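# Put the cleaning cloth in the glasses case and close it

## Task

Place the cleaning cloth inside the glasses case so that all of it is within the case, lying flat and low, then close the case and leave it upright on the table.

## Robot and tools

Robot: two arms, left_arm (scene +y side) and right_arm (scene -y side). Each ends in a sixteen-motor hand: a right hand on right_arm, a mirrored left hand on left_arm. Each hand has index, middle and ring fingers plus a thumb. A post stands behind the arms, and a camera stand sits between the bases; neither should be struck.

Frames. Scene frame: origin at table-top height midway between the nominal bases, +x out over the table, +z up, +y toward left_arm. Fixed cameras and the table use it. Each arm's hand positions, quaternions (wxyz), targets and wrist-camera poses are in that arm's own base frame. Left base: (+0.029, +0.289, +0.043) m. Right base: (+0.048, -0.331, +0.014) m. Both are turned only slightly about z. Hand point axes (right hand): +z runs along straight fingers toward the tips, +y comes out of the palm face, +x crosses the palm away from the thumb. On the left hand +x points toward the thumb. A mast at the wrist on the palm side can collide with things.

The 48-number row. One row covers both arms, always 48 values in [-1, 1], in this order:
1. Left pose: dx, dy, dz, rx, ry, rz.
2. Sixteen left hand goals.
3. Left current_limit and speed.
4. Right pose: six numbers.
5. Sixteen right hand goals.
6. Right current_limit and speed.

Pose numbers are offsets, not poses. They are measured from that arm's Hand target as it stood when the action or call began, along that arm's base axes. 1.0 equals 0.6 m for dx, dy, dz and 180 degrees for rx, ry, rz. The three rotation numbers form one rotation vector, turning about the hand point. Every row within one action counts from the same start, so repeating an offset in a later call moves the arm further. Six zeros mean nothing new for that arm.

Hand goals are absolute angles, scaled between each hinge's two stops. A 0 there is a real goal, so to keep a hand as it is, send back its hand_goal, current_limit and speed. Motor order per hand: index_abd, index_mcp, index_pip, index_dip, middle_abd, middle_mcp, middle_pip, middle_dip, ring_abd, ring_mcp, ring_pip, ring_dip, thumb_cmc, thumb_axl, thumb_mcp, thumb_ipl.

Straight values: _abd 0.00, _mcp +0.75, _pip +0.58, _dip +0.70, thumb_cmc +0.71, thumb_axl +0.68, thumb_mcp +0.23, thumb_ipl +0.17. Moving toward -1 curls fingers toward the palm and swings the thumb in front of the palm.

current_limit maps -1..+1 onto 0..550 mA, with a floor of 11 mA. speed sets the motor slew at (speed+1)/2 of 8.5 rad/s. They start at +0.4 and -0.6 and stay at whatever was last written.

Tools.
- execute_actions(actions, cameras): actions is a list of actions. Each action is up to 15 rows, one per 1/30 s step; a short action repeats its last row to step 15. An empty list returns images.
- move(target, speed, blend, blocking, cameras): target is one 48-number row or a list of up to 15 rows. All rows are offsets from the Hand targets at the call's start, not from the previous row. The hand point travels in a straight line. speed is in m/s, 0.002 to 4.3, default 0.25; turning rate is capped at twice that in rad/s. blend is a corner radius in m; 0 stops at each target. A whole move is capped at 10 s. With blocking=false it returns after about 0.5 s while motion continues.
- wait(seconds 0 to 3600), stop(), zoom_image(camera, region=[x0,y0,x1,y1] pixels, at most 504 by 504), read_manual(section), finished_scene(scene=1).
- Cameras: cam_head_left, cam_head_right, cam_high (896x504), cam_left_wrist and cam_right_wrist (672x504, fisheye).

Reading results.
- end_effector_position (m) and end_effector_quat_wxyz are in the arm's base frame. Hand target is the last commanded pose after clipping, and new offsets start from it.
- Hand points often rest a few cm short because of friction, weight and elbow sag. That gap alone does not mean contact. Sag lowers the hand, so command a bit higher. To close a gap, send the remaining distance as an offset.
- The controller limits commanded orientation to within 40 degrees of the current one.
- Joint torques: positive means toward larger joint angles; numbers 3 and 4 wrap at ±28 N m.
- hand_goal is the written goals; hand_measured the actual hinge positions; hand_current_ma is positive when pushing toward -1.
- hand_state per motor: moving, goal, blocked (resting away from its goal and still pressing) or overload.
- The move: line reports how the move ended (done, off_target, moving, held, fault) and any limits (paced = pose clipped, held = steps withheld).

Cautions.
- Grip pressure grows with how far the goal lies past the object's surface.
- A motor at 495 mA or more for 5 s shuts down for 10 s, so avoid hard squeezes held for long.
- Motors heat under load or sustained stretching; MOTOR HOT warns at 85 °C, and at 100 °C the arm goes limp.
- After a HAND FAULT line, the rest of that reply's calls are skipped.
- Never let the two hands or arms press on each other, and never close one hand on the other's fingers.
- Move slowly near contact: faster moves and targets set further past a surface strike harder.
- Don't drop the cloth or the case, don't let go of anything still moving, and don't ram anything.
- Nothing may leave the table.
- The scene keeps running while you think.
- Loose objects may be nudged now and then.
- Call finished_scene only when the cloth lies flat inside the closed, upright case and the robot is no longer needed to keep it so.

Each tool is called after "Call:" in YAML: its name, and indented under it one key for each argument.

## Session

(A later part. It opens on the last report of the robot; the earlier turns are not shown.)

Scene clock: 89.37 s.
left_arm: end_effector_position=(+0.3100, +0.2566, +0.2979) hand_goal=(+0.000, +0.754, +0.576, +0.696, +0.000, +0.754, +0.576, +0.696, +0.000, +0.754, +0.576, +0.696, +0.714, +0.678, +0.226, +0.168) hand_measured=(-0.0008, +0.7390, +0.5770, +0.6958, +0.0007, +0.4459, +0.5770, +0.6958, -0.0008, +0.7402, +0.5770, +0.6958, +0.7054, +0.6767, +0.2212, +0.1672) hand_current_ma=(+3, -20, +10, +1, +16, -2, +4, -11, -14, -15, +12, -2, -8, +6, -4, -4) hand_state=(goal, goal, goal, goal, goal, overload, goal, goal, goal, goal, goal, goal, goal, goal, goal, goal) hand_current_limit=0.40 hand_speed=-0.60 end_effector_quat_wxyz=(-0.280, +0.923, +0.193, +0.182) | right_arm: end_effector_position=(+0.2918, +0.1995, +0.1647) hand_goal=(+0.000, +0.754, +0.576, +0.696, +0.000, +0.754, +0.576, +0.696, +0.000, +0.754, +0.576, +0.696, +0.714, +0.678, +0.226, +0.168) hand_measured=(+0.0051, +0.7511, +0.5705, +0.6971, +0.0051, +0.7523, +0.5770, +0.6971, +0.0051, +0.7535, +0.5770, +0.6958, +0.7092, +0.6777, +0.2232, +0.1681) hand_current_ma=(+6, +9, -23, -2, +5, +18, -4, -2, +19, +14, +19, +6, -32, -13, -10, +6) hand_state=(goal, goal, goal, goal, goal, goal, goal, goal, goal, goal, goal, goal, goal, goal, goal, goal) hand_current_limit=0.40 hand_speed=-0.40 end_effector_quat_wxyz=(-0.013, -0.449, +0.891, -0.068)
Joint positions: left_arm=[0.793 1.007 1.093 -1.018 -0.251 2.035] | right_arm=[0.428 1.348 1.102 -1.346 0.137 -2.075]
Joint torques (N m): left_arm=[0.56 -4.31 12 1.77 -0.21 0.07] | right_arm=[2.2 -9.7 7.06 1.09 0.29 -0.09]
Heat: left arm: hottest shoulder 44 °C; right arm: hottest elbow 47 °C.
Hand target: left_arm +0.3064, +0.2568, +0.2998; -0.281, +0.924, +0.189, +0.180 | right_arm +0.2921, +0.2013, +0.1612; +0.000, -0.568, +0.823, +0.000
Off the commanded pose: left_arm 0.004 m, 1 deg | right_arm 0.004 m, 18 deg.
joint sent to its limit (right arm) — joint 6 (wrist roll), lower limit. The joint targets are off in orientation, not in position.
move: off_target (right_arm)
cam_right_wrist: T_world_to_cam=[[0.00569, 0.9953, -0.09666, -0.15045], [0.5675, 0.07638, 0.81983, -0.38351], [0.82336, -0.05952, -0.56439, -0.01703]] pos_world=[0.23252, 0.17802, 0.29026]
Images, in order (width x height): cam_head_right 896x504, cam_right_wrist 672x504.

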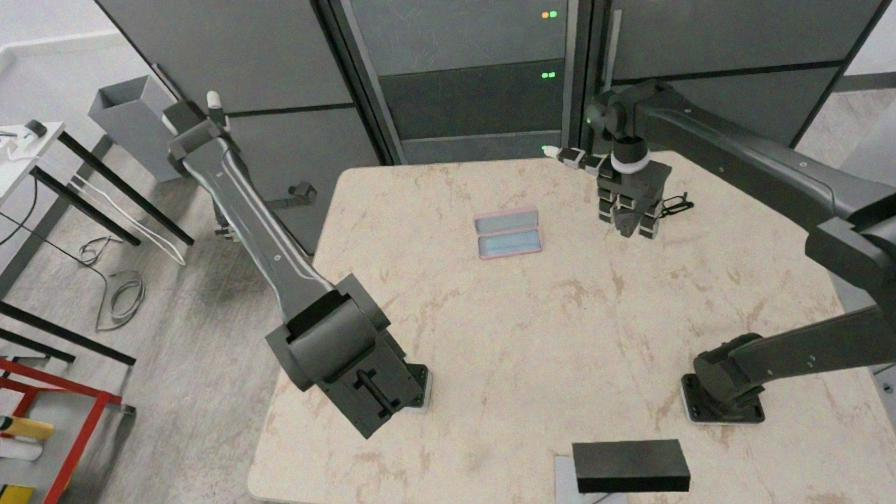

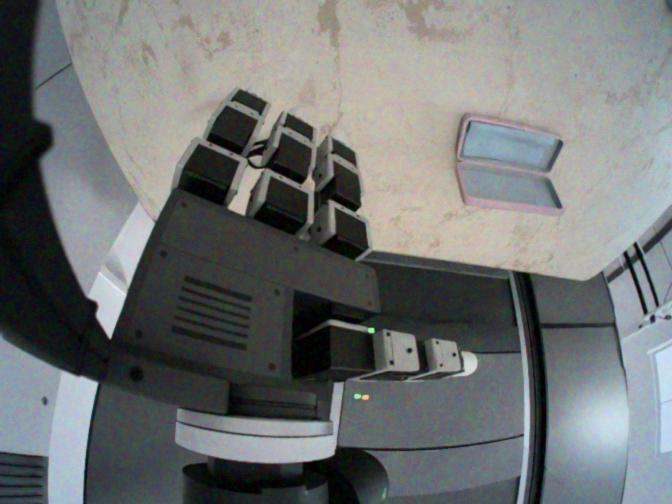

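Call:
move:
  target:
    - [0,0,0,0,0,0, 0,0.754,0.576,0.696,0,0.754,0.576,0.696,0,0.754,0.576,0.696,0.714,0.678,0.226,0.168,0.4,-0.6, 0,0,0.141,0,0,0, 0,0.754,0.576,0.696,0,0.754,0.576,0.696,0,0.754,0.576,0.696,0.714,0.678,0.226,0.168,0.4,-0.4]
    - [0,0,0,0,0,0, 0,0.754,0.576,0.696,0,0.754,0.576,0.696,0,0.754,0.576,0.696,0.714,0.678,0.226,0.168,0.4,-0.6, 0.2075,0.15,0.158,0,0,-0.43, 0,0.754,0.576,0.696,0,0.754,0.576,0.696,0,0.754,0.576,0.696,0.714,0.678,0.226,0.168,0.4,-0.4]
    - [0,0,0,0,0,0, 0,0.754,0.576,0.696,0,0.754,0.576,0.696,0,0.754,0.576,0.696,0.714,0.678,0.226,0.168,0.4,-0.6, 0.446,0.292,0.108,0,0,-0.86, 0,0.754,0.576,0.696,0,0.754,0.576,0.696,0,0.754,0.576,0.696,0.714,0.678,0.226,0.168,0.4,-0.4]
    - [0,0,0,0,0,0, 0,0.754,0.576,0.696,0,0.754,0.576,0.696,0,0.754,0.576,0.696,0.714,0.678,0.226,0.168,0.4,-0.6, 0.446,0.292,0.041,0,0,-0.86, 0,0.754,0.576,0.696,0,0.754,0.576,0.696,0,0.754,0.576,0.696,0.714,0.678,0.226,0.168,0.4,-0.4]
  blend: [0.02, 0.03, 0.02, 0]
  speed: 0.3
  cameras: ["all"]

Scene clock: 112.83 s.
left_arm: end_effector_position=(+0.3100, +0.2566, +0.2979) hand_goal=(+0.000, +0.754, +0.576, +0.696, +0.000, +0.754, +0.576, +0.696, +0.000, +0.754, +0.576, +0.696, +0.714, +0.678, +0.226, +0.168) hand_measured=(-0.0008, +0.7390, +0.5770, +0.6958, -0.0008, +0.4459, +0.5770, +0.6971, +0.0007, +0.7402, +0.5770, +0.6971, +0.7054, +0.6777, +0.2212, +0.1681) hand_current_ma=(-4, -19, +3, -18, +23, +17, +12, -9, -16, -21, -4, +0, -10, -12, -3, -4) hand_state=(goal, goal, goal, goal, goal, overload, goal, goal, goal, goal, goal, goal, goal, goal, goal, goal) hand_current_limit=0.40 hand_speed=-0.60 end_effector_quat_wxyz=(-0.280, +0.923, +0.193, +0.182) | right_arm: end_effector_position=(+0.5570, +0.3702, +0.1928) hand_goal=(+0.000, +0.754, +0.576, +0.696, +0.000, +0.754, +0.576, +0.696, +0.000, +0.754, +0.576, +0.696, +0.714, +0.678, +0.226, +0.168) hand_measured=(+0.0036, +0.7498, +0.5705, +0.6971, +0.0051, +0.7535, +0.5770, +0.6958, -0.0052, +0.7523, +0.5770, +0.6958, +0.7180, +0.6767, +0.2232, +0.1681) hand_current_ma=(-2, -16, -24, -6, +23, +1, +2, -6, -13, +0, +5, +5, +21, -13, +2, +3) hand_state=(goal, goal, goal, goal, goal, goal, goal, goal, goal, goal, goal, goal, goal, goal, goal, goal) hand_current_limit=0.40 hand_speed=-0.40 end_effector_quat_wxyz=(-0.001, +0.676, +0.737, -0.001)
Joint positions: left_arm=[0.793 1.007 1.093 -1.018 -0.251 2.035] | right_arm=[0.687 1.955 1.915 -1.532 -0.002 0.599]
Joint torques (N m): left_arm=[1.26 -5.07 12.23 1.84 -0.17 0.12] | right_arm=[2.02 -20.84 8.29 1.18 0.42 0.21]
Heat: left arm: hottest shoulder 44 °C; right arm: hottest elbow 47 °C.
Hand target: left_arm +0.3064, +0.2568, +0.2998; -0.281, +0.924, +0.189, +0.180 | right_arm +0.5597, +0.3764, +0.1858; +0.000, +0.679, +0.734, +0.001
Off the commanded pose: left_arm 0.004 m, 1 deg | right_arm 0.010 m, 1 deg.
move: done
cam_left_wrist: T_world_to_cam=[[-0.95954, 0.26054, -0.10683, 0.2288], [-0.10602, 0.01723, 0.99421, -0.33006], [0.26087, 0.96531, 0.01109, -0.21009]] pos_world=[0.23936, 0.14888, 0.35492]
cam_right_wrist: T_world_to_cam=[[0.65904, -0.75133, 0.03434, -0.06175], [-0.46701, -0.373, 0.80173, 0.17593], [-0.58956, -0.54441, -0.59669, 0.7633]] pos_world=[0.57286, 0.43478, 0.31653]

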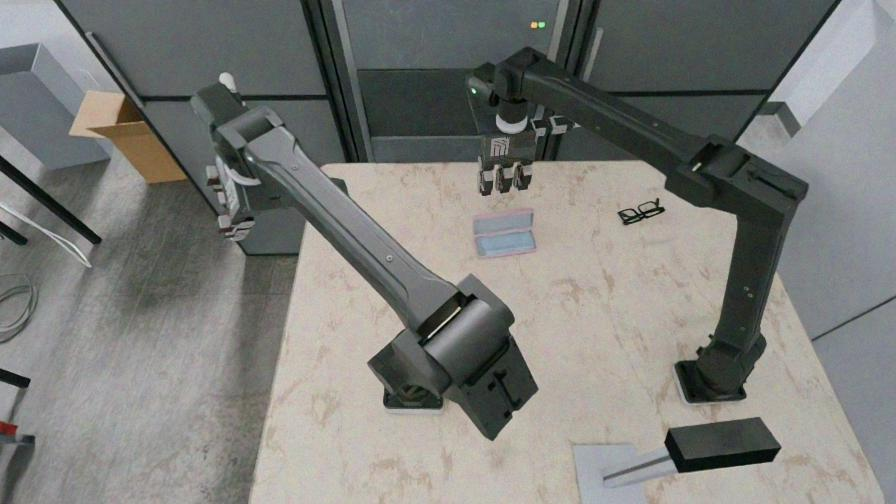

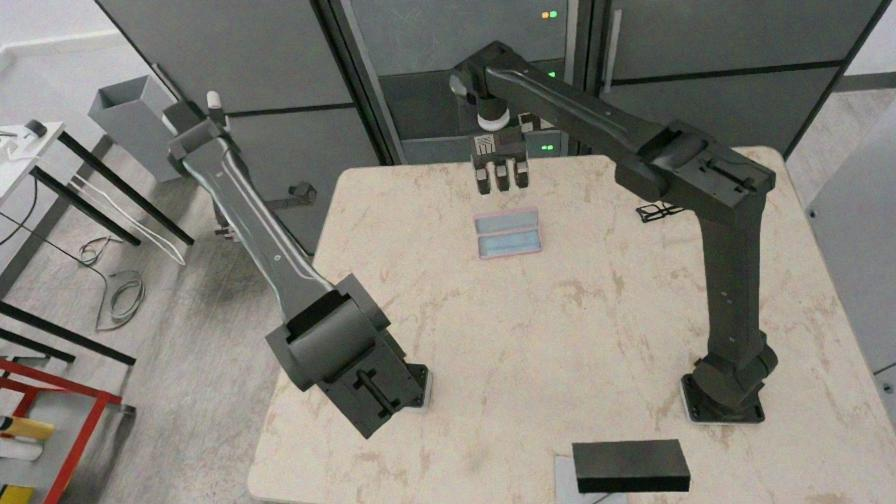

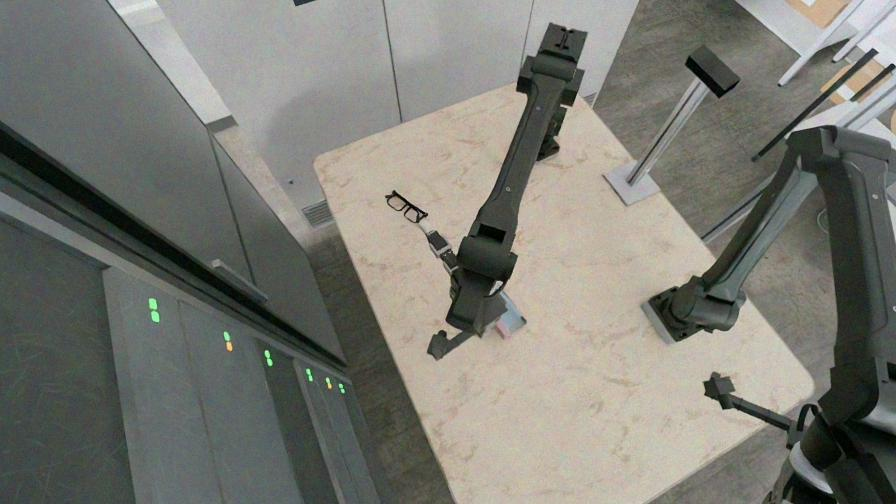

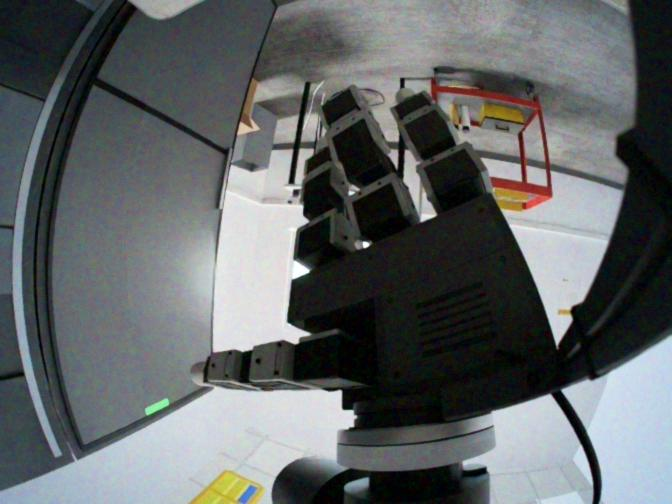

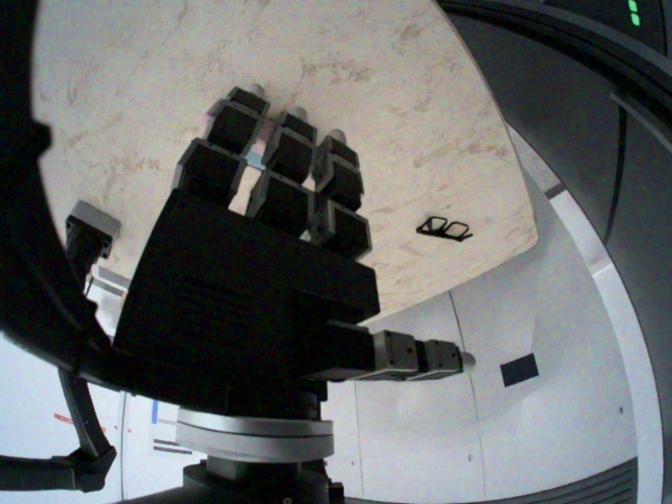

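Call:
zoom_image:
  camera: "cam_head_left"
  region: [460, 120, 560, 270]

Call:
zoom_image:
  camera: "cam_head_right"
  region: [455, 120, 555, 270]

Scaled by 3.360 from the camera's image (finer frame: 1280x720).

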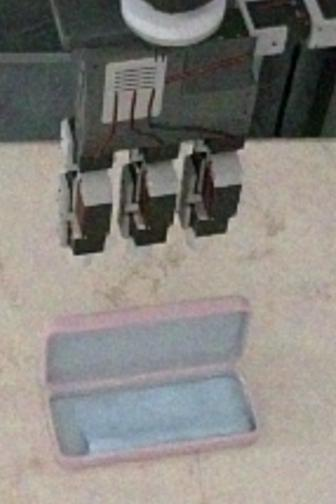

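Scaled by 3.360 from the camera's image (finer frame: 1280x720).

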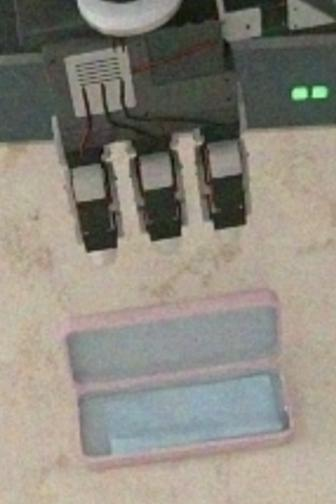

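Call:
move:
  target: [0,0,0,0,0,0, 0,0.754,0.576,0.696,0,0.754,0.576,0.696,0,0.754,0.576,0.696,0.714,0.678,0.226,0.168,0.4,-0.6, 0,0,-0.053,0,0,0, 0,0.754,0.576,0.696,0,0.754,0.576,0.696,0,0.754,0.576,0.696,0.714,0.678,0.226,0.168,0.4,-0.4]
  speed: 0.1
  cameras: ["cam_head_left"]

Call:
zoom_image:
  camera: "cam_head_left"
  region: [460, 150, 560, 270]

Scene clock: 119.57 s.
left_arm: end_effector_position=(+0.3100, +0.2566, +0.2979) hand_goal=(+0.000, +0.754, +0.576, +0.696, +0.000, +0.754, +0.576, +0.696, +0.000, +0.754, +0.576, +0.696, +0.714, +0.678, +0.226, +0.168) hand_measured=(-0.0008, +0.7390, +0.5770, +0.6958, +0.0007, +0.4459, +0.5770, +0.6958, -0.0008, +0.7402, +0.5770, +0.6958, +0.7067, +0.6777, +0.2212, +0.1672) hand_current_ma=(+5, -29, -3, -12, +8, +16, -2, -13, -8, -32, +8, -9, -11, +13, -14, -3) hand_state=(goal, goal, goal, goal, goal, overload, goal, goal, goal, goal, goal, goal, goal, goal, goal, goal) hand_current_limit=0.40 hand_speed=-0.60 end_effector_quat_wxyz=(-0.280, +0.923, +0.193, +0.182) | right_arm: end_effector_position=(+0.5589, +0.3717, +0.1676) hand_goal=(+0.000, +0.754, +0.576, +0.696, +0.000, +0.754, +0.576, +0.696, +0.000, +0.754, +0.576, +0.696, +0.714, +0.678, +0.226, +0.168) hand_measured=(+0.0051, +0.7511, +0.5718, +0.6958, +0.0065, +0.7535, +0.5770, +0.6958, -0.0052, +0.7535, +0.5770, +0.6945, +0.7167, +0.6767, +0.2242, +0.1672) hand_current_ma=(-6, -14, -25, +1, +16, -8, -2, -18, -12, -5, +0, +9, +10, -15, -9, -11) hand_state=(goal, goal, goal, goal, goal, goal, goal, goal, goal, goal, goal, goal, goal, goal, goal, goal) hand_current_limit=0.40 hand_speed=-0.40 end_effector_quat_wxyz=(+0.000, +0.676, +0.737, +0.006)
Joint positions: left_arm=[0.793 1.007 1.093 -1.018 -0.251 2.035] | right_arm=[0.687 1.959 1.853 -1.453 -0.002 0.6]
Joint torques (N m): left_arm=[1.03 -5.36 12.16 1.72 -0.16 0.11] | right_arm=[1.85 -20.66 7.69 1.26 0.41 0.23]
Heat: left arm: hottest shoulder 44 °C; right arm: hottest elbow 46 °C.
Hand target: left_arm +0.3064, +0.2568, +0.2998; -0.281, +0.924, +0.189, +0.180 | right_arm +0.5597, +0.3765, +0.1540; +0.000, +0.679, +0.734, +0.001
Off the commanded pose: left_arm 0.004 m, 1 deg | right_arm 0.014 m, 1 deg.
move: off_target (right_arm)

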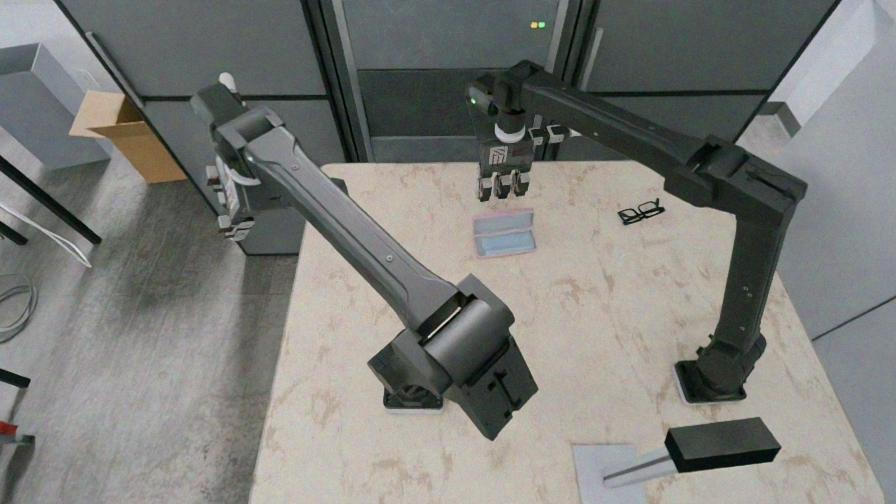

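Scaled by 4.200 from the camera's image (finer frame: 1280x720).

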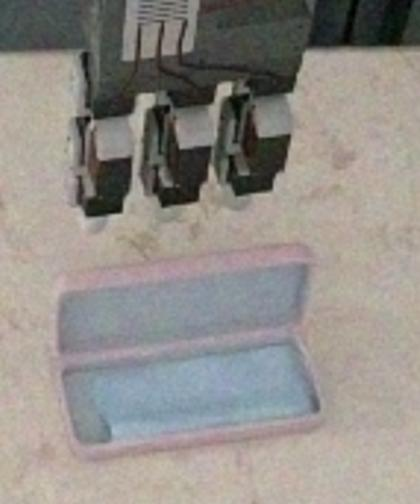

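Call:
move:
  target: [0,0,0,0,0,0, 0,0.754,0.576,0.696,0,0.754,0.576,0.696,0,0.754,0.576,0.696,0.714,0.678,0.226,0.168,0.4,-0.6, -0.05,-0.004,-0.01,0,0,0, 0,0.754,0.576,0.696,0,0.754,0.576,0.696,0,0.754,0.576,0.696,0.714,0.678,0.226,0.168,0.4,-0.4]
  speed: 0.05
  cameras: ["cam_head_left"]

Call:
zoom_image:
  camera: "cam_head_left"
  region: [460, 150, 560, 270]

Scene clock: 122.50 s.
left_arm: end_effector_position=(+0.3100, +0.2566, +0.2979) hand_goal=(+0.000, +0.754, +0.576, +0.696, +0.000, +0.754, +0.576, +0.696, +0.000, +0.754, +0.576, +0.696, +0.714, +0.678, +0.226, +0.168) hand_measured=(+0.0007, +0.7390, +0.5757, +0.6958, +0.0007, +0.4447, +0.5770, +0.6971, +0.0007, +0.7402, +0.5770, +0.6971, +0.7067, +0.6777, +0.2203, +0.1681) hand_current_ma=(+4, -10, +27, -9, +9, +14, +5, -23, -10, -30, +6, -9, +0, -12, +6, -1) hand_state=(goal, goal, goal, goal, goal, overload, goal, goal, goal, goal, goal, goal, goal, goal, goal, goal) hand_current_limit=0.40 hand_speed=-0.60 end_effector_quat_wxyz=(-0.280, +0.923, +0.193, +0.182) | right_arm: end_effector_position=(+0.5308, +0.3706, +0.1396) hand_goal=(+0.000, +0.754, +0.576, +0.696, +0.000, +0.754, +0.576, +0.696, +0.000, +0.754, +0.576, +0.696, +0.714, +0.678, +0.226, +0.168) hand_measured=(+0.0065, +0.7523, +0.5718, +0.6971, +0.0065, +0.7523, +0.5770, +0.6958, -0.0052, +0.7523, +0.5770, +0.6983, +0.7180, +0.6767, +0.2222, +0.1672) hand_current_ma=(+1, -15, -24, -14, +17, +14, -16, +6, -22, +13, +5, +9, +1, -14, +7, -1) hand_state=(goal, goal, goal, goal, goal, goal, goal, goal, goal, goal, goal, goal, goal, goal, goal, goal) hand_current_limit=0.40 hand_speed=-0.40 end_effector_quat_wxyz=(-0.002, +0.676, +0.737, -0.011)
Joint positions: left_arm=[0.793 1.007 1.093 -1.018 -0.251 2.035] | right_arm=[0.716 1.931 1.74 -1.402 -0.002 0.629]
Joint torques (N m): left_arm=[1.44 -5.66 12.07 1.83 -0.13 0.1] | right_arm=[1.96 -22.89 7.27 0.96 0.37 0.23]
Heat: left arm: hottest shoulder 44 °C; right arm: hottest elbow 46 °C.
Hand target: left_arm +0.3064, +0.2568, +0.2998; -0.281, +0.924, +0.189, +0.180 | right_arm +0.5296, +0.3742, +0.1479; +0.000, +0.679, +0.734, +0.001
Off the commanded pose: left_arm 0.004 m, 1 deg | right_arm 0.009 m, 1 deg.
move: done

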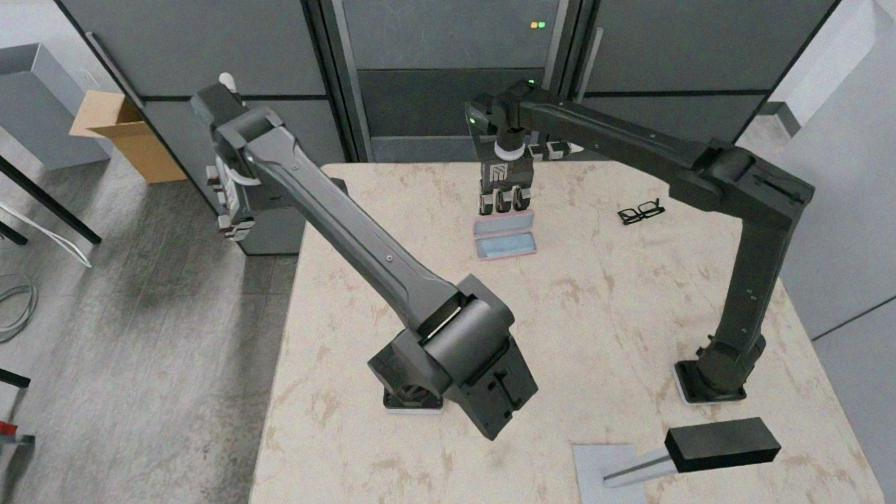

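Scaled by 4.200 from the camera's image (finer frame: 1280x720).

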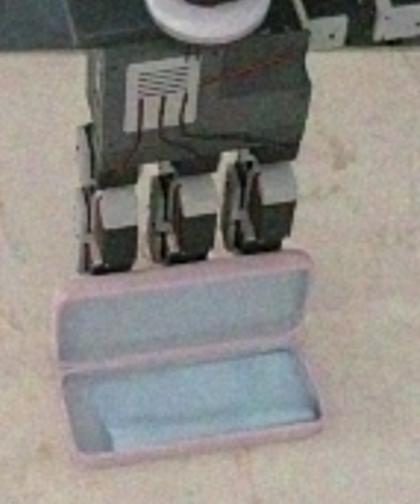

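Call:
move:
  target: [0,0,0,0,0,0, 0,0.754,0.576,0.696,0,0.754,0.576,0.696,0,0.754,0.576,0.696,0.714,0.678,0.226,0.168,0.4,-0.6, 0.01,0,0.042,0,0,0, 0,0.754,0.576,0.696,0,0.754,0.576,0.696,0,0.754,0.576,0.696,0.714,0.678,0.226,0.168,0.4,-0.4]
  speed: 0.05
  cameras: ["cam_head_left"]

Call:
zoom_image:
  camera: "cam_head_left"
  region: [460, 150, 560, 270]

Scene clock: 126.13 s.
left_arm: end_effector_position=(+0.3100, +0.2566, +0.2979) hand_goal=(+0.000, +0.754, +0.576, +0.696, +0.000, +0.754, +0.576, +0.696, +0.000, +0.754, +0.576, +0.696, +0.714, +0.678, +0.226, +0.168) hand_measured=(-0.0008, +0.7390, +0.5770, +0.6958, -0.0008, +0.4459, +0.5770, +0.6958, -0.0008, +0.7402, +0.5757, +0.6958, +0.7067, +0.6777, +0.2212, +0.1672) hand_current_ma=(+15, -21, -16, -19, +14, -9, -13, -14, +4, -37, +5, -2, -15, -4, -22, +5) hand_state=(goal, goal, goal, goal, goal, overload, goal, goal, goal, goal, goal, goal, goal, goal, goal, goal) hand_current_limit=0.40 hand_speed=-0.60 end_effector_quat_wxyz=(-0.280, +0.923, +0.193, +0.182) | right_arm: end_effector_position=(+0.5291, +0.3691, +0.1496) hand_goal=(+0.000, +0.754, +0.576, +0.696, +0.000, +0.754, +0.576, +0.696, +0.000, +0.754, +0.576, +0.696, +0.714, +0.678, +0.226, +0.168) hand_measured=(+0.0051, +0.7511, +0.5718, +0.6971, -0.0023, +0.7523, +0.5770, +0.6971, -0.0052, +0.7535, +0.5770, +0.6971, +0.7154, +0.6767, +0.2232, +0.1672) hand_current_ma=(+7, +9, -21, -6, -5, +8, -6, +15, -13, +2, +15, +17, +10, -8, +9, -3) hand_state=(goal, goal, goal, goal, goal, goal, goal, goal, goal, goal, goal, goal, goal, goal, goal, goal) hand_current_limit=0.40 hand_speed=-0.40 end_effector_quat_wxyz=(-0.003, +0.676, +0.737, -0.019)
Joint positions: left_arm=[0.793 1.007 1.093 -1.018 -0.251 2.035] | right_arm=[0.716 1.931 1.768 -1.446 -0.002 0.629]
Joint torques (N m): left_arm=[1.26 -4.72 12.12 1.91 -0.16 0.09] | right_arm=[1.67 -23.24 9.81 -0.02 0.39 0.15]
Heat: left arm: hottest shoulder 43 °C; right arm: hottest elbow 46 °C.
Hand target: left_arm +0.3064, +0.2568, +0.2998; -0.281, +0.924, +0.189, +0.180 | right_arm +0.5356, +0.3742, +0.1733; +0.000, +0.679, +0.734, +0.001
Off the commanded pose: left_arm 0.004 m, 1 deg | right_arm 0.025 m, 2 deg.
move: off_target (right_arm)

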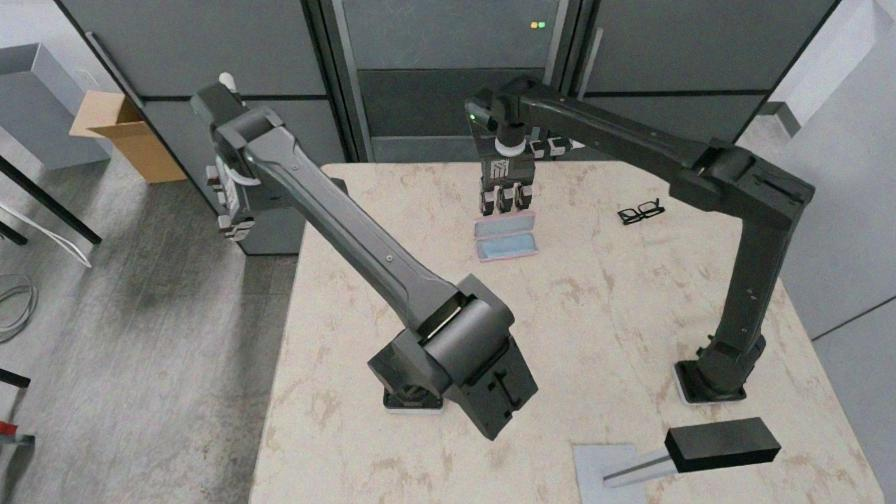

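Scaled by 4.200 from the camera's image (finer frame: 1280x720).

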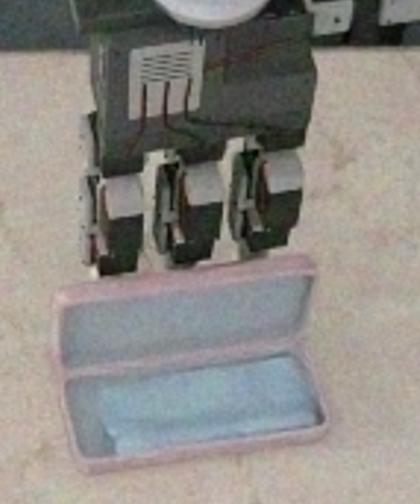

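Call:
move:
  target: [0,0,0,0,0,0, 0,0.754,0.576,0.696,0,0.754,-0.9,-0.8,0,0.754,0.576,0.696,0.714,0.678,0.226,0.168,0.4,-0.6, 0.06,0,0,0,0,0, 0,0.754,0.796,0.913,0,0.754,0.796,0.913,0,0.754,0.796,0.913,0.714,0.678,0.226,0.168,0.4,-0.6]
  speed: 0.1

Call:
move:
  target:
    - [-0.06,-0.399,-0.071,-0.1572,-0.1203,0.1601, 0,0.754,0.576,0.696,0,0.754,-0.9,-0.8,0,0.754,0.576,0.696,0.714,0.678,0.226,0.168,0.4,-0.6, 0,0,0,0,0,0, 0,0.754,0.796,0.913,0,0.754,0.796,0.913,0,0.754,0.796,0.913,0.714,0.678,0.226,0.168,0.4,-0.6]
    - [-0.0508,-0.7653,-0.2047,-0.3144,-0.2405,0.3202, 0,0.754,0.576,0.696,0,0.754,-0.9,-0.8,0,0.754,0.576,0.696,0.714,0.678,0.226,0.168,0.4,-0.6, 0,0,0,0,0,0, 0,0.754,0.796,0.913,0,0.754,0.796,0.913,0,0.754,0.796,0.913,0.714,0.678,0.226,0.168,0.4,-0.6]
  blend: [0.05, 0]
  speed: 0.25
  cameras: ["all"]

Scene clock: 153.90 s.
left_arm: end_effector_position=(+0.3100, +0.2566, +0.2979) hand_goal=(+0.000, +0.754, +0.576, +0.696, +0.000, +0.754, -0.900, -0.800, +0.000, +0.754, +0.576, +0.696, +0.714, +0.678, +0.226, +0.168) hand_measured=(+0.0007, +0.7390, +0.5757, +0.6958, +0.0007, +0.4472, -0.8807, -0.7987, +0.0007, +0.7402, +0.5770, +0.6958, +0.7067, +0.6777, +0.2212, +0.1672) hand_current_ma=(-3, -38, +8, +0, +8, +12, +34, -28, -19, -12, +4, -15, -25, -2, -18, -17) hand_state=(goal, goal, goal, goal, goal, overload, goal, goal, goal, goal, goal, goal, goal, goal, goal, goal) hand_current_limit=0.40 hand_speed=-0.60 end_effector_quat_wxyz=(-0.279, +0.923, +0.193, +0.183) | right_arm: end_effector_position=(+0.5637, +0.3681, +0.1720) hand_goal=(+0.000, +0.754, +0.796, +0.914, +0.000, +0.754, +0.796, +0.914, +0.000, +0.754, +0.796, +0.914, +0.714, +0.678, +0.226, +0.168) hand_measured=(+0.0007, +0.7498, +0.7925, +0.9111, -0.0052, +0.7511, +0.7925, +0.9124, -0.0052, +0.7511, +0.7925, +0.9137, +0.7192, +0.6767, +0.2232, +0.1672) hand_current_ma=(-7, -18, -27, -19, -10, -8, -26, +7, -13, +0, -14, +3, +11, -7, -1, +0) hand_state=(goal, goal, goal, goal, goal, goal, goal, goal, goal, goal, goal, goal, goal, goal, goal, goal) hand_current_limit=0.40 hand_speed=-0.60 end_effector_quat_wxyz=(+0.000, +0.684, +0.730, -0.001)
Joint positions: left_arm=[0.793 1.007 1.093 -1.018 -0.251 2.035] | right_arm=[0.68 1.976 1.892 -1.49 0 0.615]
Joint torques (N m): left_arm=[1.26 -5.36 12.21 1.91 -0.17 0.11] | right_arm=[1.2 -20.31 10.11 0.2 0.32 -0.11]
Heat: left arm: hottest shoulder 43 °C; right arm: hottest elbow 47 °C.
Hand target: left_arm +0.3064, +0.2568, +0.2998; -0.280, +0.924, +0.189, +0.180 | right_arm +0.5716, +0.3741, +0.1732; +0.000, +0.679, +0.734, +0.001
Off the commanded pose: left_arm 0.004 m, 1 deg | right_arm 0.010 m, 1 deg.
move: done

Scene clock: 158.20 s.
left_arm: end_effector_position=(+0.2719, -0.1883, +0.1663) hand_goal=(+0.000, +0.754, +0.576, +0.696, +0.000, +0.754, -0.900, -0.800, +0.000, +0.754, +0.576, +0.696, +0.714, +0.678, +0.226, +0.168) hand_measured=(+0.0007, +0.7595, +0.5859, +0.6958, +0.0007, +0.8934, -0.8807, -0.7974, +0.0007, +0.7607, +0.5898, +0.6958, +0.7242, +0.6777, +0.2212, +0.1681) hand_current_ma=(+1, +14, +24, +4, +18, -8, +26, -13, +4, +10, +20, -10, +22, +5, -10, +7) hand_state=(goal, goal, goal, goal, goal, overload, goal, goal, goal, goal, goal, goal, goal, goal, goal, goal) hand_current_limit=0.40 hand_speed=-0.60 end_effector_quat_wxyz=(+0.182, +0.628, +0.719, +0.235) | right_arm: end_effector_position=(+0.5637, +0.3681, +0.1720) hand_goal=(+0.000, +0.754, +0.796, +0.914, +0.000, +0.754, +0.796, +0.914, +0.000, +0.754, +0.796, +0.914, +0.714, +0.678, +0.226, +0.168) hand_measured=(+0.0007, +0.7498, +0.7912, +0.9124, -0.0037, +0.7498, +0.7925, +0.9124, -0.0037, +0.7511, +0.7925, +0.9124, +0.7180, +0.6767, +0.2232, +0.1681) hand_current_ma=(-11, -2, -16, -9, -3, -8, -36, -2, -1, -2, -10, +8, +8, -1, -23, -6) hand_state=(goal, goal, goal, goal, goal, goal, goal, goal, goal, goal, goal, goal, goal, goal, goal, goal) hand_current_limit=0.40 hand_speed=-0.60 end_effector_quat_wxyz=(+0.000, +0.684, +0.730, -0.001)
Joint positions: left_arm=[-1.14 1.085 0.643 -0.968 -0.584 -1.227] | right_arm=[0.68 1.976 1.892 -1.49 0 0.615]
Joint torques (N m): left_arm=[0.09 -1.79 12.72 1.24 -0.78 -0.1] | right_arm=[1.67 -20.89 10.09 0.32 0.32 -0.15]
Heat: left arm: hottest shoulder 43 °C; right arm: hottest elbow 47 °C.
Hand target: left_arm +0.2759, -0.2025, +0.1770; +0.197, +0.622, +0.723, +0.228 | right_arm +0.5716, +0.3741, +0.1732; +0.000, +0.679, +0.734, +0.001
Off the commanded pose: left_arm 0.018 m, 2 deg | right_arm 0.010 m, 1 deg.
move: off_target (left_arm)
cam_left_wrist: T_world_to_cam=[[-0.35909, -0.85414, -0.37617, -0.03432], [-0.90215, 0.21439, 0.37438, 0.16107], [-0.23913, 0.4738, -0.84755, 0.41703]] pos_world=[0.23271, -0.26143, 0.28024]
cam_right_wrist: T_world_to_cam=[[0.64197, -0.76585, 0.03663, -0.05241], [-0.47572, -0.3604, 0.80237, 0.19512], [-0.6013, -0.53253, -0.5957, 0.7557]] pos_world=[0.58087, 0.43261, 0.29553]

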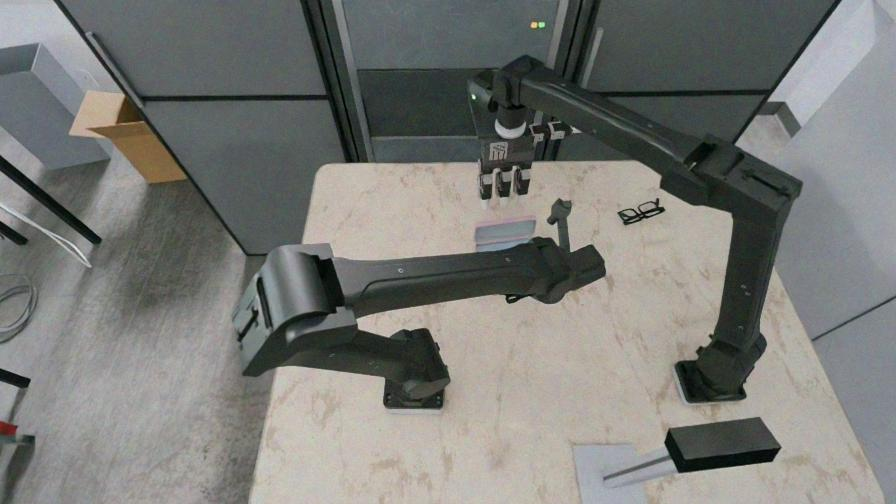

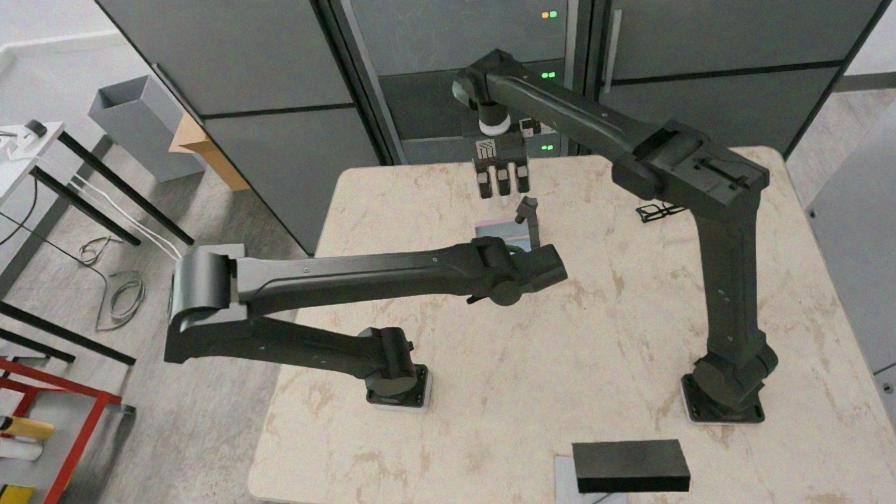

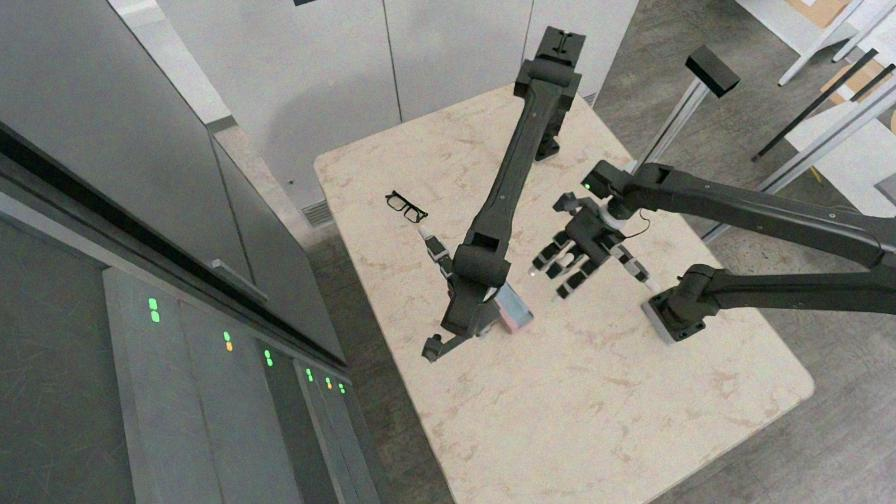

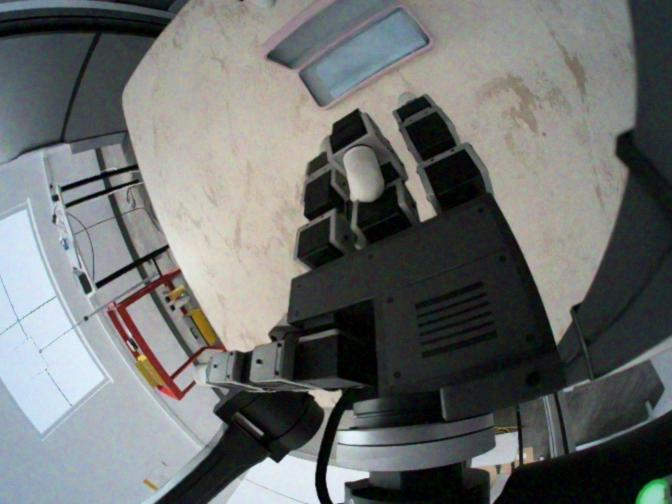

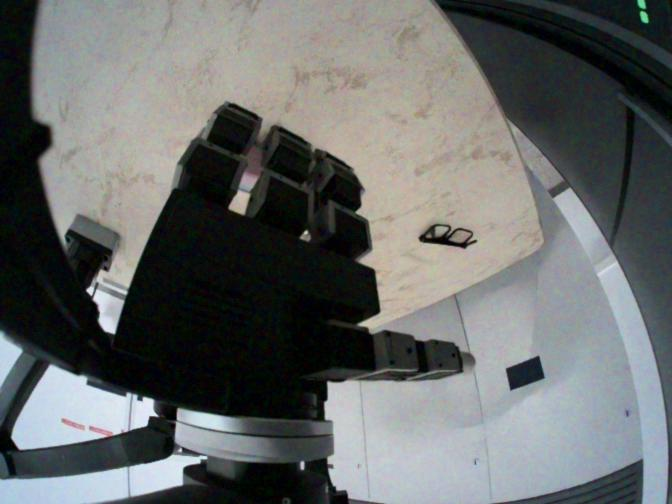

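Call:
zoom_image:
  camera: "cam_left_wrist"
  region: [250, 0, 450, 130]

Scaled by 2.520 from the camera's image (finer frame: 960x720).

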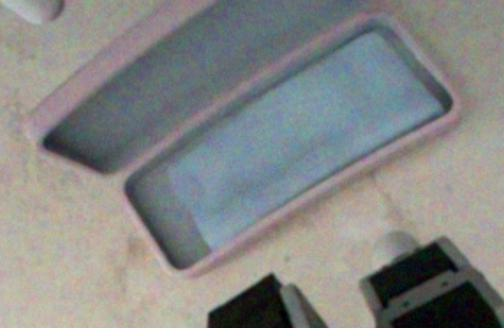

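Call:
move:
  target:
    - [0,-0.01,-0.085,0,0,0, 0,0.754,0.576,0.696,0,0.754,-0.9,-0.8,0,0.754,0.576,0.696,0.714,0.678,0.226,0.168,0.4,-0.6, 0,0,0,0,0,0, 0,0.754,0.796,0.913,0,0.754,0.796,0.913,0,0.754,0.796,0.913,0.714,0.678,0.226,0.168,0.4,-0.6]
  speed: 0.08
  cameras: ["cam_left_wrist", "cam_high"]

Scene clock: 162.70 s.
left_arm: end_effector_position=(+0.2784, -0.2066, +0.1316) hand_goal=(+0.000, +0.754, +0.576, +0.696, +0.000, +0.754, -0.900, -0.800, +0.000, +0.754, +0.576, +0.696, +0.714, +0.678, +0.226, +0.168) hand_measured=(-0.0008, +0.7607, +0.5847, +0.6971, +0.0007, +0.8934, -0.8807, -0.7974, -0.0008, +0.7607, +0.5898, +0.6971, +0.7242, +0.6777, +0.2212, +0.1681) hand_current_ma=(+3, +2, +8, -14, -8, +24, +30, -16, +2, +10, +18, +14, +21, -6, -11, +16) hand_state=(goal, goal, goal, goal, goal, overload, goal, goal, goal, goal, goal, goal, goal, goal, goal, goal) hand_current_limit=0.40 hand_speed=-0.60 end_effector_quat_wxyz=(+0.197, +0.622, +0.722, +0.228) | right_arm: end_effector_position=(+0.5637, +0.3681, +0.1720) hand_goal=(+0.000, +0.754, +0.796, +0.914, +0.000, +0.754, +0.796, +0.914, +0.000, +0.754, +0.796, +0.914, +0.714, +0.678, +0.226, +0.168) hand_measured=(+0.0007, +0.7498, +0.7925, +0.9124, -0.0037, +0.7498, +0.7925, +0.9111, -0.0037, +0.7511, +0.7912, +0.9111, +0.7180, +0.6777, +0.2232, +0.1681) hand_current_ma=(-11, -7, -30, -21, -12, -14, -24, -3, -7, -10, -9, -5, +9, -8, -7, +2) hand_state=(goal, goal, goal, goal, goal, goal, goal, goal, goal, goal, goal, goal, goal, goal, goal, goal) hand_current_limit=0.40 hand_speed=-0.60 end_effector_quat_wxyz=(+0.000, +0.684, +0.730, -0.001)
Joint positions: left_arm=[-1.146 1.193 0.611 -0.798 -0.586 -1.237] | right_arm=[0.68 1.976 1.892 -1.49 0 0.615]
Joint torques (N m): left_arm=[-0.21 -2.43 8.68 1.51 -0.81 -0.07] | right_arm=[1.85 -20.78 10.03 0.21 0.33 -0.12]
Heat: left arm: hottest shoulder 43 °C; right arm: hottest elbow 47 °C.
Hand target: left_arm +0.2759, -0.2085, +0.1260; +0.197, +0.622, +0.723, +0.228 | right_arm +0.5716, +0.3741, +0.1732; +0.000, +0.679, +0.734, +0.001
Off the commanded pose: left_arm 0.006 m, 0 deg | right_arm 0.010 m, 1 deg.
move: done
cam_left_wrist: T_world_to_cam=[[-0.35148, -0.86704, -0.35313, -0.06846], [-0.9083, 0.22443, 0.35301, 0.19045], [-0.22683, 0.44482, -0.86642, 0.39089]] pos_world=[0.23759, -0.27598, 0.24726]
Images, in order (width x height): cam_high 896x504, cam_left_wrist 672x504.

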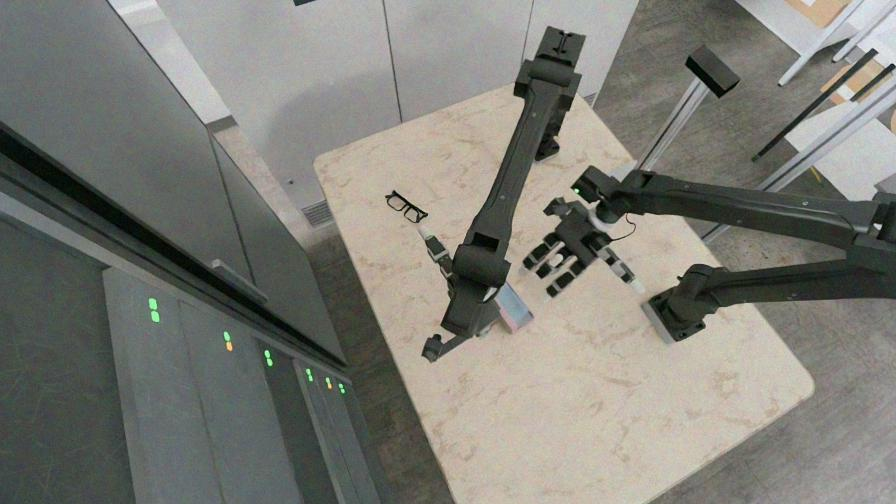

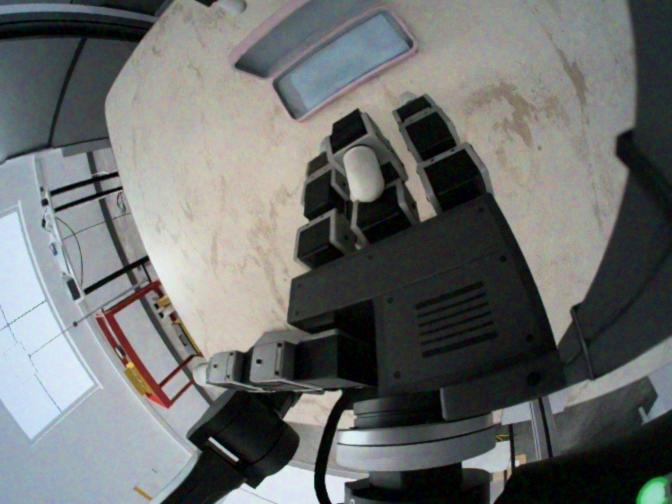

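Call:
move:
  target:
    - [0.033,0.005,-0.022,0,0,0, 0,0.754,0.576,0.696,0,0.754,-0.9,-0.8,0,0.754,0.576,0.696,0.714,0.678,0.226,0.168,0.4,-0.6, 0,0,0,0,0,0, 0,0.754,0.796,0.913,0,0.754,0.796,0.913,0,0.754,0.796,0.913,0.714,0.678,0.226,0.168,0.4,-0.6]
  speed: 0.05
  cameras: ["cam_left_wrist", "cam_high"]

Call:
zoom_image:
  camera: "cam_left_wrist"
  region: [220, 0, 480, 180]

Call:
zoom_image:
  camera: "cam_high"
  region: [420, 200, 640, 370]

Scene clock: 165.73 s.
left_arm: end_effector_position=(+0.2935, -0.2077, +0.1201) hand_goal=(+0.000, +0.754, +0.576, +0.696, +0.000, +0.754, -0.900, -0.800, +0.000, +0.754, +0.576, +0.696, +0.714, +0.678, +0.226, +0.168) hand_measured=(+0.0007, +0.7607, +0.5859, +0.6958, +0.0007, +0.8982, -0.8807, -0.7961, +0.0007, +0.7607, +0.5911, +0.6958, +0.7242, +0.6767, +0.2212, +0.1672) hand_current_ma=(-4, +11, +23, -8, +22, -1, +27, -12, -1, +18, +23, -3, +37, -8, -8, +5) hand_state=(goal, goal, goal, goal, goal, overload, goal, goal, goal, goal, goal, goal, goal, goal, goal, goal) hand_current_limit=0.40 hand_speed=-0.60 end_effector_quat_wxyz=(+0.205, +0.618, +0.725, +0.224) | right_arm: end_effector_position=(+0.5637, +0.3681, +0.1720) hand_goal=(+0.000, +0.754, +0.796, +0.914, +0.000, +0.754, +0.796, +0.914, +0.000, +0.754, +0.796, +0.914, +0.714, +0.678, +0.226, +0.168) hand_measured=(+0.0007, +0.7511, +0.7925, +0.9124, -0.0037, +0.7498, +0.7912, +0.9124, -0.0037, +0.7511, +0.7925, +0.9137, +0.7180, +0.6777, +0.2232, +0.1672) hand_current_ma=(-6, -19, -21, -22, -18, +4, -28, +7, -7, -7, -7, -14, -2, -12, -10, +3) hand_state=(goal, goal, goal, goal, goal, goal, goal, goal, goal, goal, goal, goal, goal, goal, goal, goal) hand_current_limit=0.40 hand_speed=-0.60 end_effector_quat_wxyz=(+0.000, +0.684, +0.730, -0.001)
Joint positions: left_arm=[-1.1 1.23 0.599 -0.703 -0.576 -1.189] | right_arm=[0.68 1.976 1.892 -1.49 0 0.615]
Joint torques (N m): left_arm=[1.2 -3.43 8.14 1.59 -0.65 0.2] | right_arm=[1.26 -20.89 10 0.13 0.31 -0.13]
Heat: left arm: hottest shoulder 43 °C; right arm: hottest elbow 47 °C.
Hand target: left_arm +0.2957, -0.2055, +0.1128; +0.197, +0.622, +0.723, +0.228 | right_arm +0.5716, +0.3741, +0.1732; +0.000, +0.679, +0.734, +0.001
Off the commanded pose: left_arm 0.008 m, 1 deg | right_arm 0.010 m, 1 deg.
move: done
cam_left_wrist: T_world_to_cam=[[-0.34442, -0.87511, -0.33995, -0.07347], [-0.91218, 0.22628, 0.34166, 0.21143], [-0.22206, 0.42777, -0.87618, 0.38107]] pos_world=[0.25218, -0.27515, 0.23668]
Images, in order (width x height): cam_high 896x504, cam_left_wrist 672x504.

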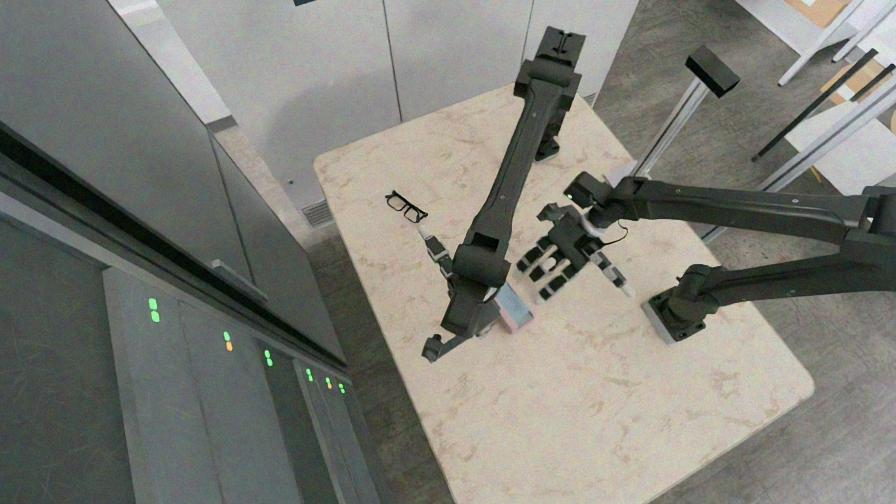

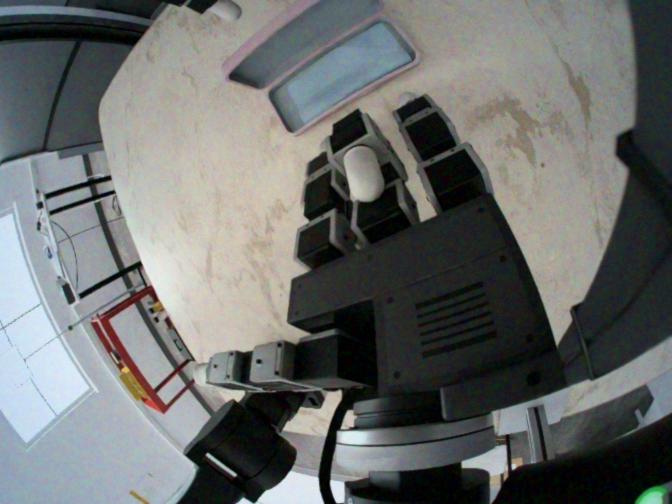

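Scaled by 1.938 from the camera's image (finer frame: 960x720).

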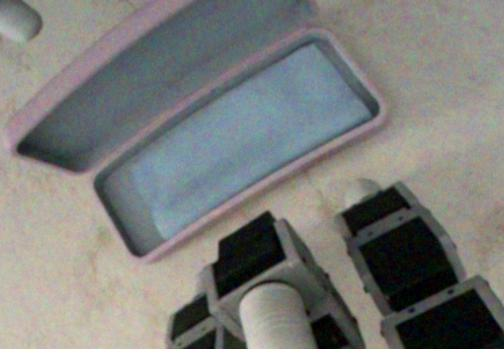

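Scaled by 2.291 from the camera's image (finer frame: 1280x720).

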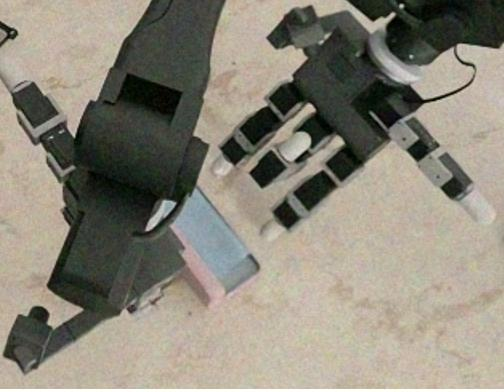

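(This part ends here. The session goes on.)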